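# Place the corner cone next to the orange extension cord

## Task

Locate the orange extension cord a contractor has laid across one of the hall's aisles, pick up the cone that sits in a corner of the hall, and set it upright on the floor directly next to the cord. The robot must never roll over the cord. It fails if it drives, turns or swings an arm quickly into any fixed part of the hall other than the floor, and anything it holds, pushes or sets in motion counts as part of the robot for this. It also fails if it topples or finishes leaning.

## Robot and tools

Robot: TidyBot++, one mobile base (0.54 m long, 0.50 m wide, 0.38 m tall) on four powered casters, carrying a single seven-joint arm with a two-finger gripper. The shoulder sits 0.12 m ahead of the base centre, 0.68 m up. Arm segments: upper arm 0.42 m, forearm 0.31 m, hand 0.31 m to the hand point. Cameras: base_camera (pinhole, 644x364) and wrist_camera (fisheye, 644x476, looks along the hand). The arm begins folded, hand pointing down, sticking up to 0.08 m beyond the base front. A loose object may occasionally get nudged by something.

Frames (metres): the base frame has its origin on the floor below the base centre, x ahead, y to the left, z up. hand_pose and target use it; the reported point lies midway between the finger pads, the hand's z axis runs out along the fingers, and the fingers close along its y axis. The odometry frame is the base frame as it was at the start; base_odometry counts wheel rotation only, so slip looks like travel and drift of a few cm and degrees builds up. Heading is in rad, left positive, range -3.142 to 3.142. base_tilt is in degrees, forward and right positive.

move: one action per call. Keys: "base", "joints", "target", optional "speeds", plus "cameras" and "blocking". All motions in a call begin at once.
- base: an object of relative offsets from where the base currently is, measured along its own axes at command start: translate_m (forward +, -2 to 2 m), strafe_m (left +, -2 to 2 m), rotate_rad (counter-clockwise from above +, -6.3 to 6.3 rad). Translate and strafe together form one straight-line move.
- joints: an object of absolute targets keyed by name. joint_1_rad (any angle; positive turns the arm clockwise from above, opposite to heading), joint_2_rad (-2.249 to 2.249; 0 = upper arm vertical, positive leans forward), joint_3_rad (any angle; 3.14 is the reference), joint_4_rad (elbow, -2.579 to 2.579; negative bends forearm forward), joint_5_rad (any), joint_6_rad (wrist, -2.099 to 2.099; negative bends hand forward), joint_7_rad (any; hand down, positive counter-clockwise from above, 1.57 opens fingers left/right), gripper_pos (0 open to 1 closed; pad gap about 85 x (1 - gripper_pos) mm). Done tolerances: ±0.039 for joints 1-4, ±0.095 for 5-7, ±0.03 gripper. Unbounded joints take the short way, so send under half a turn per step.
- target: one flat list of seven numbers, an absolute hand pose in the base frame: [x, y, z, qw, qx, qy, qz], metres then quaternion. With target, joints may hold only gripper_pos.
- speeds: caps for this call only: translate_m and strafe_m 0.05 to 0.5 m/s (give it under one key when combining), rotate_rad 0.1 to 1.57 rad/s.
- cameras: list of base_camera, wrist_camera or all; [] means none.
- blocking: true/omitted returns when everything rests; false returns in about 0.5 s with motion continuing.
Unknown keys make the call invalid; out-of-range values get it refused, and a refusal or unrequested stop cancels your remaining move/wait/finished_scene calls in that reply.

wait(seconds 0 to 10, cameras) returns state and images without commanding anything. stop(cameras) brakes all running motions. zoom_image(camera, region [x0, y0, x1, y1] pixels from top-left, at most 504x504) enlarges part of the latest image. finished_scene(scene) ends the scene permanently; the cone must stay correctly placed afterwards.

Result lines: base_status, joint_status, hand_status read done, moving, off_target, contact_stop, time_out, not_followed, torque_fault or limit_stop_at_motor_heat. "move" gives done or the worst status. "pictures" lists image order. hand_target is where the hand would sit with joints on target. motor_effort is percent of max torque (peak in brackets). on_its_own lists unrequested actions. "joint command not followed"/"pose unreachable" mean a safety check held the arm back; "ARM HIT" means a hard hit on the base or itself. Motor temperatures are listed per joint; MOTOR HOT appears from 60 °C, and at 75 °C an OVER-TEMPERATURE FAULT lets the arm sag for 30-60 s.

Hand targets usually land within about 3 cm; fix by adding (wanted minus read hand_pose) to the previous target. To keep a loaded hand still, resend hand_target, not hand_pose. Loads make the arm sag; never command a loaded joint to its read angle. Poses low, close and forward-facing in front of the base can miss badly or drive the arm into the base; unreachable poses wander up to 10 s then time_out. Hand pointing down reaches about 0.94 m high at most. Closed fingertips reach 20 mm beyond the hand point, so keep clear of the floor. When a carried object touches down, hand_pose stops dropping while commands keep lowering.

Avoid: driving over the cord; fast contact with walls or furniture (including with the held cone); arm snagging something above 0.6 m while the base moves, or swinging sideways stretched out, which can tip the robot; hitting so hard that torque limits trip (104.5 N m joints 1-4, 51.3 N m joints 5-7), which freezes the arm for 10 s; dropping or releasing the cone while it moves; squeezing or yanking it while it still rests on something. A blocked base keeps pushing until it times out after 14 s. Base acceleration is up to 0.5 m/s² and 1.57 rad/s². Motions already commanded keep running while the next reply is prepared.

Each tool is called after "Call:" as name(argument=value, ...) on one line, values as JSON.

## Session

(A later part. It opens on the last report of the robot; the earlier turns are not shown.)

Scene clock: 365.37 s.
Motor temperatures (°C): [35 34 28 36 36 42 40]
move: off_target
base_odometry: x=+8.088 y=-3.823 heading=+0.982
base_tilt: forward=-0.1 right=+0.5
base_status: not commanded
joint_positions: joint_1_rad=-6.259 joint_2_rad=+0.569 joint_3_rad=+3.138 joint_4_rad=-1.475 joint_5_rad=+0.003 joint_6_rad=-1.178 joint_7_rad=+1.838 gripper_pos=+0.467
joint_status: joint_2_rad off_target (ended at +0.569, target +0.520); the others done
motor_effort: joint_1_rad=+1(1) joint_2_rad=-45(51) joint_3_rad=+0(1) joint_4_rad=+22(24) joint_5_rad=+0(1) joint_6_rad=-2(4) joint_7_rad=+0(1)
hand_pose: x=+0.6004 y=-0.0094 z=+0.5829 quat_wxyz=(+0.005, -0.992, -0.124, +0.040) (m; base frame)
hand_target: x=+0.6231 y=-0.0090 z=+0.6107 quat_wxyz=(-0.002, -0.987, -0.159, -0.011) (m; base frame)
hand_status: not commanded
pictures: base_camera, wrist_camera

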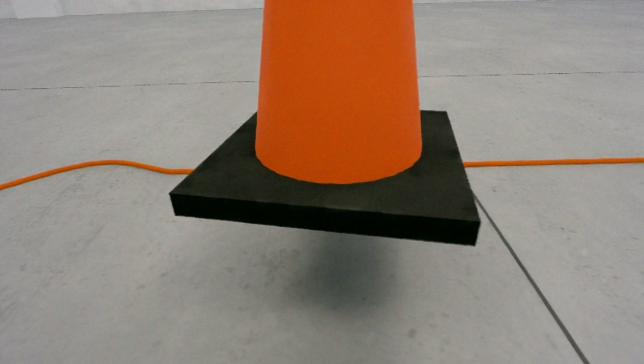

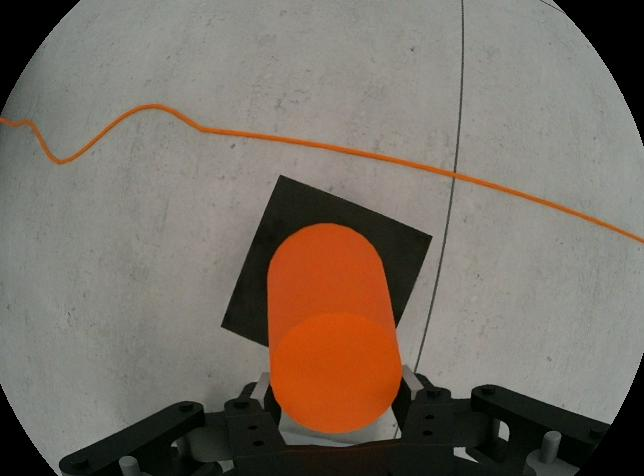

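Call:
move(joints={"joint_2_rad": 0.70, "joint_4_rad": -1.48, "joint_6_rad": -0.86}, cameras=["base_camera", "wrist_camera"])

Scene clock: 377.53 s.
Motor temperatures (°C): [35 34 28 36 36 42 40]
move: off_target
base_odometry: x=+8.088 y=-3.823 heading=+0.982
base_tilt: forward=-0.1 right=+0.5
base_status: not commanded
joint_positions: joint_1_rad=-6.259 joint_2_rad=+0.755 joint_3_rad=+3.138 joint_4_rad=-1.496 joint_5_rad=+0.003 joint_6_rad=-0.909 joint_7_rad=+1.842 gripper_pos=+0.470
joint_status: joint_2_rad off_target (ended at +0.755, target +0.700); the others done
motor_effort: joint_1_rad=+1(2) joint_2_rad=-50(55) joint_3_rad=-1(1) joint_4_rad=+20(23) joint_5_rad=+0(1) joint_6_rad=+0(2) joint_7_rad=+0(1)
hand_pose: x=+0.6457 y=-0.0101 z=+0.4793 quat_wxyz=(+0.002, -0.992, -0.125, +0.009) (m; base frame)
hand_target: x=+0.6793 y=-0.0101 z=+0.5141 quat_wxyz=(-0.009, -0.986, -0.158, -0.050) (m; base frame)
hand_status: not commanded
pictures: base_camera, wrist_camera

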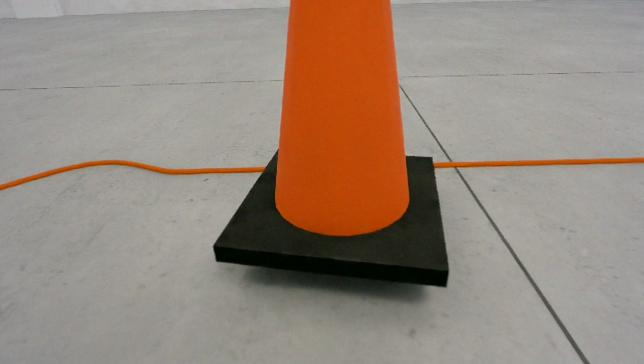

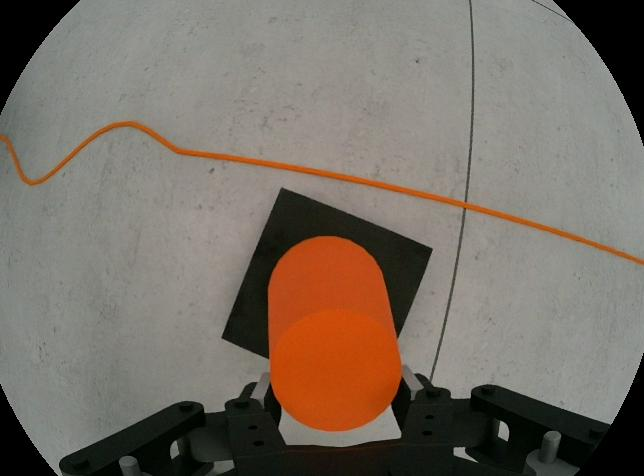

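Call:
move(joints={"joint_2_rad": 0.745, "joint_4_rad": -1.505, "joint_6_rad": -0.80, "joint_7_rad": 2.05}, cameras=["wrist_camera"])

Call:
move(joints={"joint_2_rad": 0.775, "joint_4_rad": -1.51, "joint_6_rad": -0.77}, cameras=["base_camera", "wrist_camera"])

Scene clock: 399.47 s.
Motor temperatures (°C): [35 35 28 36 36 42 40]
move: off_target
base_odometry: x=+8.088 y=-3.823 heading=+0.982
base_tilt: forward=-0.1 right=+0.6
base_status: not commanded
joint_positions: joint_1_rad=-6.259 joint_2_rad=+0.794 joint_3_rad=+3.138 joint_4_rad=-1.519 joint_5_rad=+0.003 joint_6_rad=-0.853 joint_7_rad=+1.984 gripper_pos=+0.470
joint_status: joint_2_rad off_target (ended at +0.794, target +0.745); the others done
motor_effort: joint_1_rad=+1(2) joint_2_rad=-51(53) joint_3_rad=+0(1) joint_4_rad=+19(21) joint_5_rad=+0(1) joint_6_rad=+1(1) joint_7_rad=+1(1)
hand_pose: x=+0.6432 y=-0.0101 z=+0.4534 quat_wxyz=(+0.003, -0.981, -0.196, +0.012) (m; base frame)
hand_target: x=+0.6772 y=-0.0101 z=+0.4837 quat_wxyz=(-0.011, -0.973, -0.227, -0.044) (m; base frame)
hand_status: not commanded
pictures: wrist_camera

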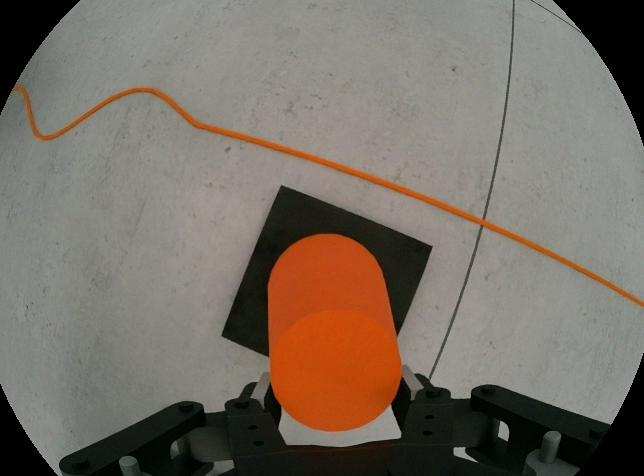

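Scene clock: 400.23 s.
Motor temperatures (°C): [35 35 28 36 36 42 40]
move: off_target
base_odometry: x=+8.088 y=-3.823 heading=+0.982
base_tilt: forward=-0.1 right=+0.5
base_status: not commanded
joint_positions: joint_1_rad=-6.259 joint_2_rad=+0.817 joint_3_rad=+3.138 joint_4_rad=-1.520 joint_5_rad=+0.003 joint_6_rad=-0.820 joint_7_rad=+1.984 gripper_pos=+0.470
joint_status: joint_2_rad off_target (ended at +0.817, target +0.775); the others done
motor_effort: joint_1_rad=+1(2) joint_2_rad=-52(52) joint_3_rad=-1(2) joint_4_rad=+19(20) joint_5_rad=+0(1) joint_6_rad=+1(1) joint_7_rad=+0(1)
hand_pose: x=+0.6471 y=-0.0102 z=+0.4403 quat_wxyz=(+0.002, -0.981, -0.196, +0.008) (m; base frame)
hand_target: x=+0.6778 y=-0.0101 z=+0.4664 quat_wxyz=(-0.010, -0.973, -0.227, -0.042) (m; base frame)
hand_status: not commanded
pictures: base_camera, wrist_camera

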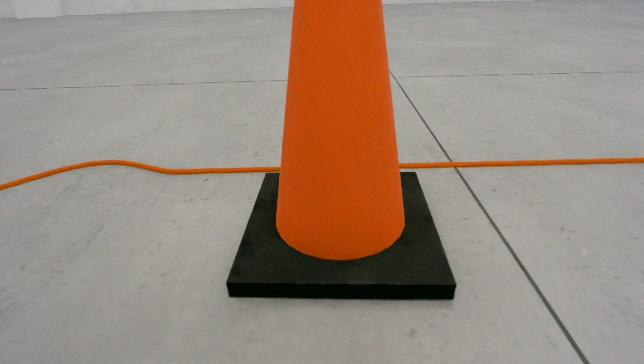

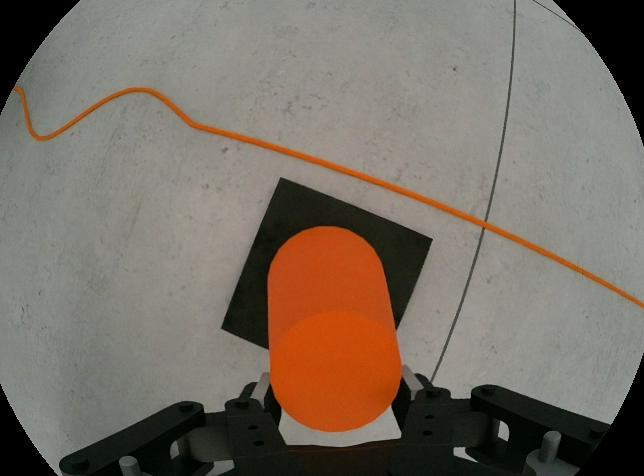

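Call:
move(joints={"joint_2_rad": 0.79, "joint_4_rad": -1.515, "joint_6_rad": -0.755}, cameras=["base_camera", "wrist_camera"])

Scene clock: 408.57 s.
Motor temperatures (°C): [35 35 28 36 36 42 40]
move: done
base_odometry: x=+8.088 y=-3.823 heading=+0.982
base_tilt: forward=-0.1 right=+0.5
base_status: not commanded
joint_positions: joint_1_rad=-6.259 joint_2_rad=+0.820 joint_3_rad=+3.138 joint_4_rad=-1.523 joint_5_rad=+0.003 joint_6_rad=-0.807 joint_7_rad=+1.984 gripper_pos=+0.470
joint_status: all done
motor_effort: joint_1_rad=+0(2) joint_2_rad=-47(52) joint_3_rad=+0(2) joint_4_rad=+17(20) joint_5_rad=+1(2) joint_6_rad=+1(2) joint_7_rad=+1(1)
hand_pose: x=+0.6491 y=-0.0102 z=+0.4382 quat_wxyz=(+0.001, -0.981, -0.196, +0.004) (m; base frame)
hand_target: x=+0.6765 y=-0.0100 z=+0.4571 quat_wxyz=(-0.010, -0.973, -0.227, -0.040) (m; base frame)
hand_status: not commanded
pictures: base_camera, wrist_camera

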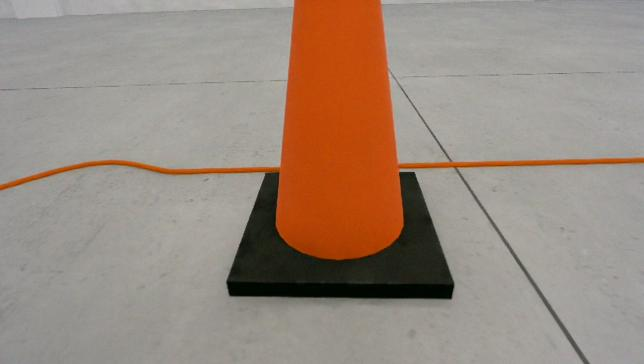

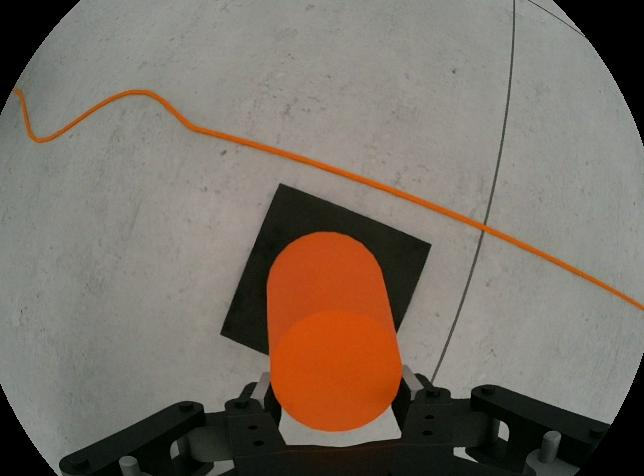

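Call:
move(joints={"joint_2_rad": 0.81, "joint_4_rad": -1.52, "joint_6_rad": -0.75}, cameras=["base_camera", "wrist_camera"])

Scene clock: 412.73 s.
Motor temperatures (°C): [35 35 28 36 36 42 40]
move: done
base_odometry: x=+8.088 y=-3.823 heading=+0.982
base_tilt: forward=-0.1 right=+0.6
base_status: not commanded
joint_positions: joint_1_rad=-6.259 joint_2_rad=+0.821 joint_3_rad=+3.138 joint_4_rad=-1.523 joint_5_rad=+0.003 joint_6_rad=-0.804 joint_7_rad=+1.984 gripper_pos=+0.470
joint_status: all done
motor_effort: joint_1_rad=+0(1) joint_2_rad=-45(48) joint_3_rad=+0(1) joint_4_rad=+16(17) joint_5_rad=+1(2) joint_6_rad=+1(1) joint_7_rad=+0(1)
hand_pose: x=+0.6498 y=-0.0102 z=+0.4378 quat_wxyz=(+0.001, -0.981, -0.196, +0.003) (m; base frame)
hand_target: x=+0.6708 y=-0.0099 z=+0.4449 quat_wxyz=(-0.007, -0.973, -0.227, -0.030) (m; base frame)
hand_status: not commanded
pictures: base_camera, wrist_camera

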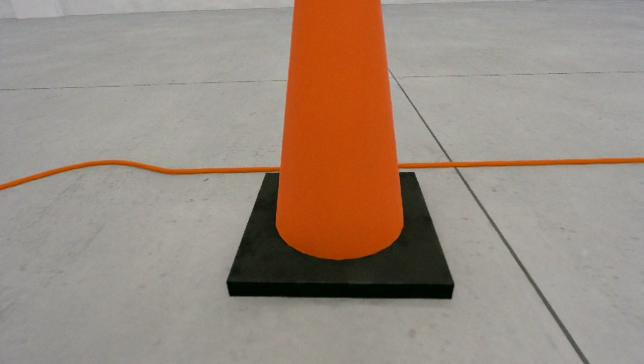

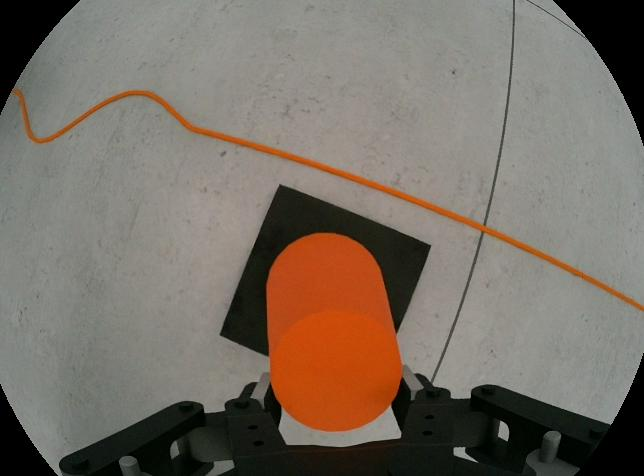

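Call:
move(joints={"gripper_pos": 0.45}, cameras=[])

Call:
move(joints={"gripper_pos": 0.4}, cameras=[])

Call:
move(joints={"gripper_pos": 0.25}, cameras=["wrist_camera"])

Call:
move(joints={"gripper_pos": 0.0}, cameras=["base_camera", "wrist_camera"])

Scene clock: 423.30 s.
Motor temperatures (°C): [35 35 28 36 36 42 40]
move: done
base_odometry: x=+8.088 y=-3.823 heading=+0.982
base_tilt: forward=-0.1 right=+0.5
base_status: not commanded
joint_positions: joint_1_rad=-6.259 joint_2_rad=+0.822 joint_3_rad=+3.138 joint_4_rad=-1.523 joint_5_rad=+0.003 joint_6_rad=-0.802 joint_7_rad=+1.984 gripper_pos=+0.448
joint_status: all done
motor_effort: joint_1_rad=+0(1) joint_2_rad=-45(47) joint_3_rad=-1(1) joint_4_rad=+16(17) joint_5_rad=+1(1) joint_6_rad=+0(1) joint_7_rad=+1(1)
hand_pose: x=+0.6503 y=-0.0102 z=+0.4373 quat_wxyz=(+0.001, -0.981, -0.196, +0.002) (m; base frame)
hand_target: x=+0.6708 y=-0.0099 z=+0.4449 quat_wxyz=(-0.007, -0.973, -0.227, -0.030) (m; base frame)
hand_status: not commanded
pictures: none
No camera images: "cameras" was empty.

Scene clock: 423.93 s.
Motor temperatures (°C): [35 35 28 36 36 42 40]
move: done
base_odometry: x=+8.088 y=-3.823 heading=+0.982
base_tilt: forward=+0.0 right=+0.5
base_status: not commanded
joint_positions: joint_1_rad=-6.259 joint_2_rad=+0.821 joint_3_rad=+3.141 joint_4_rad=-1.524 joint_5_rad=+0.003 joint_6_rad=-0.797 joint_7_rad=+1.984 gripper_pos=+0.400
joint_status: all done
motor_effort: joint_1_rad=+0(2) joint_2_rad=-42(46) joint_3_rad=+0(2) joint_4_rad=+15(18) joint_5_rad=+0(1) joint_6_rad=+1(2) joint_7_rad=+0(1)
hand_pose: x=+0.6512 y=-0.0117 z=+0.4374 quat_wxyz=(-0.001, -0.981, -0.195, +0.001) (m; base frame)
hand_target: x=+0.6708 y=-0.0099 z=+0.4449 quat_wxyz=(-0.007, -0.973, -0.227, -0.030) (m; base frame)
hand_status: not commanded
pictures: none
No camera images: "cameras" was empty.

Scene clock: 424.60 s.
Motor temperatures (°C): [35 35 28 36 36 42 40]
move: done
base_odometry: x=+8.088 y=-3.823 heading=+0.982
base_tilt: forward=-0.1 right=+0.5
base_status: not commanded
joint_positions: joint_1_rad=-6.259 joint_2_rad=+0.802 joint_3_rad=+3.141 joint_4_rad=-1.522 joint_5_rad=+0.003 joint_6_rad=-0.796 joint_7_rad=+1.984 gripper_pos=+0.250
joint_status: all done
motor_effort: joint_1_rad=+1(1) joint_2_rad=-38(42) joint_3_rad=+0(1) joint_4_rad=+13(16) joint_5_rad=+0(1) joint_6_rad=+0(1) joint_7_rad=+0(1)
hand_pose: x=+0.6573 y=-0.0118 z=+0.4481 quat_wxyz=(-0.003, -0.981, -0.195, -0.010) (m; base frame)
hand_target: x=+0.6708 y=-0.0099 z=+0.4449 quat_wxyz=(-0.007, -0.973, -0.227, -0.030) (m; base frame)
hand_status: not commanded
pictures: wrist_camera

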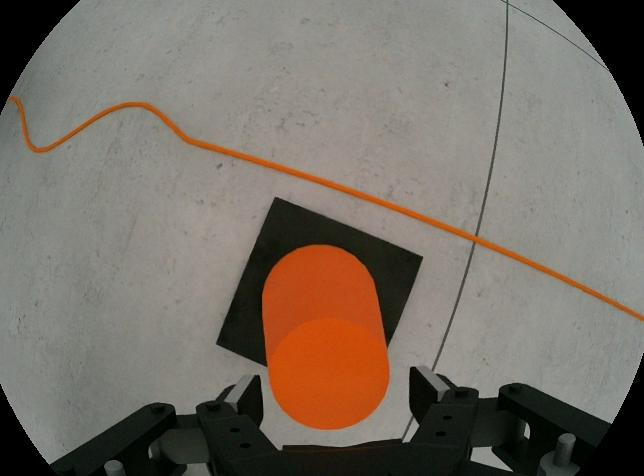

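Scene clock: 425.27 s.
Motor temperatures (°C): [35 35 28 36 36 42 40]
move: done
base_odometry: x=+8.088 y=-3.823 heading=+0.982
base_tilt: forward=-0.1 right=+0.5
base_status: not commanded
joint_positions: joint_1_rad=-6.259 joint_2_rad=+0.802 joint_3_rad=+3.141 joint_4_rad=-1.522 joint_5_rad=+0.003 joint_6_rad=-0.796 joint_7_rad=+1.984 gripper_pos=+0.000
joint_status: all done
motor_effort: joint_1_rad=+1(1) joint_2_rad=-39(39) joint_3_rad=+0(1) joint_4_rad=+13(14) joint_5_rad=+0(0) joint_6_rad=+0(0) joint_7_rad=+0(1)
hand_pose: x=+0.6573 y=-0.0118 z=+0.4481 quat_wxyz=(-0.003, -0.981, -0.195, -0.010) (m; base frame)
hand_target: x=+0.6708 y=-0.0099 z=+0.4449 quat_wxyz=(-0.007, -0.973, -0.227, -0.030) (m; base frame)
hand_status: not commanded
pictures: base_camera, wrist_camera

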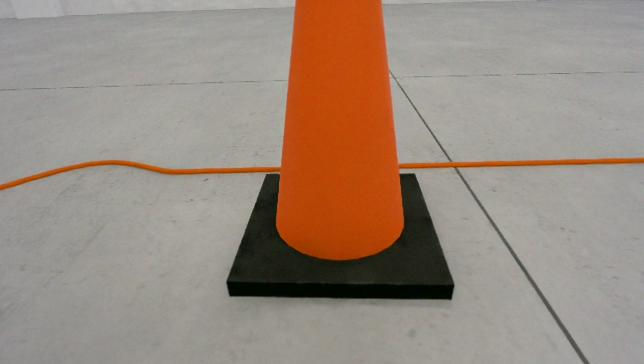

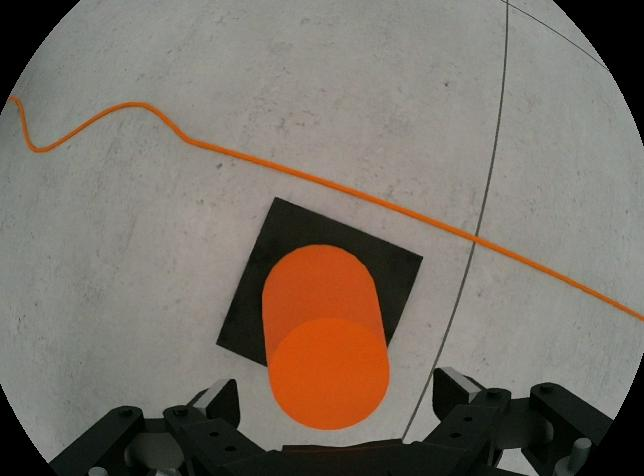

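Call:
move(joints={"joint_2_rad": 0.72, "joint_4_rad": -1.492, "joint_6_rad": -0.91}, cameras=["wrist_camera"])

Call:
move(joints={"joint_2_rad": 0.5, "joint_4_rad": -1.43, "joint_6_rad": -1.22}, cameras=["base_camera", "wrist_camera"])

Scene clock: 432.83 s.
Motor temperatures (°C): [35 35 28 36 36 42 40]
move: done
base_odometry: x=+8.088 y=-3.823 heading=+0.982
base_tilt: forward=-0.1 right=+0.5
base_status: not commanded
joint_positions: joint_1_rad=-6.259 joint_2_rad=+0.706 joint_3_rad=+3.141 joint_4_rad=-1.498 joint_5_rad=+0.003 joint_6_rad=-0.871 joint_7_rad=+1.984 gripper_pos=+0.000
joint_status: all done
motor_effort: joint_1_rad=+1(1) joint_2_rad=-37(41) joint_3_rad=+0(1) joint_4_rad=+15(16) joint_5_rad=+0(1) joint_6_rad=+0(1) joint_7_rad=+0(1)
hand_pose: x=+0.6660 y=-0.0120 z=+0.5054 quat_wxyz=(-0.008, -0.980, -0.195, -0.032) (m; base frame)
hand_target: x=+0.6544 y=-0.0096 z=+0.4989 quat_wxyz=(-0.002, -0.974, -0.227, -0.010) (m; base frame)
hand_status: not commanded
pictures: wrist_camera

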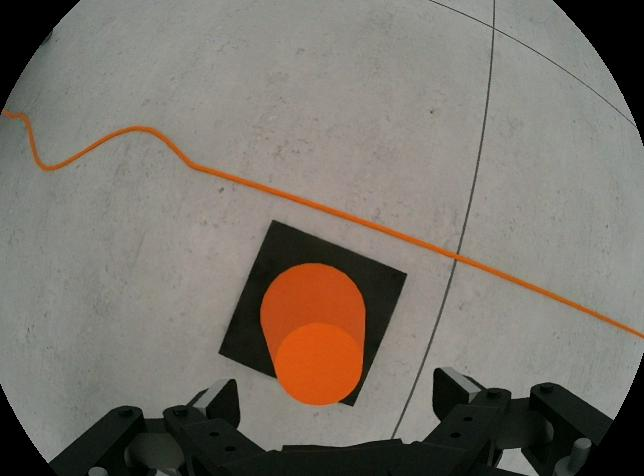

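Scene clock: 434.30 s.
Motor temperatures (°C): [35 35 28 36 36 42 40]
move: done
base_odometry: x=+8.088 y=-3.823 heading=+0.982
base_tilt: forward=-0.1 right=+0.6
base_status: not commanded
joint_positions: joint_1_rad=-6.259 joint_2_rad=+0.487 joint_3_rad=+3.141 joint_4_rad=-1.435 joint_5_rad=+0.003 joint_6_rad=-1.163 joint_7_rad=+1.984 gripper_pos=+0.000
joint_status: all done
motor_effort: joint_1_rad=+1(1) joint_2_rad=-33(41) joint_3_rad=+0(1) joint_4_rad=+17(18) joint_5_rad=+0(0) joint_6_rad=+0(1) joint_7_rad=+1(1)
hand_pose: x=+0.6286 y=-0.0113 z=+0.6348 quat_wxyz=(-0.007, -0.981, -0.194, -0.027) (m; base frame)
hand_target: x=+0.6123 y=-0.0088 z=+0.6293 quat_wxyz=(+0.001, -0.974, -0.227, +0.004) (m; base frame)
hand_status: not commanded
pictures: base_camera, wrist_camera

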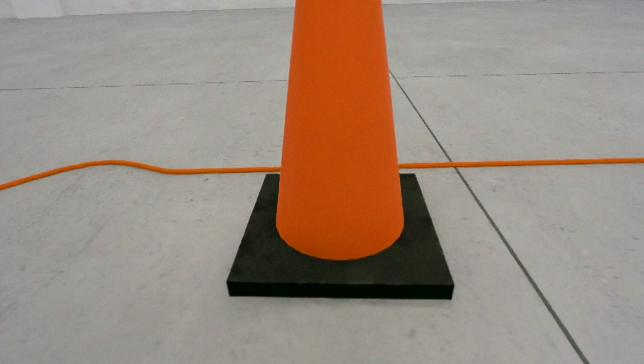

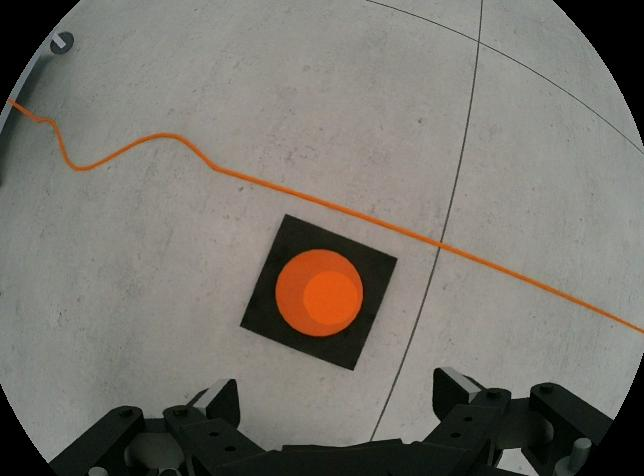

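The cone is standing upright right beside the cord, with a gap of about 5 cm, and the hand is clear of it.

Call:
finished_scene(scene=3)

The scene is finished: the task was done.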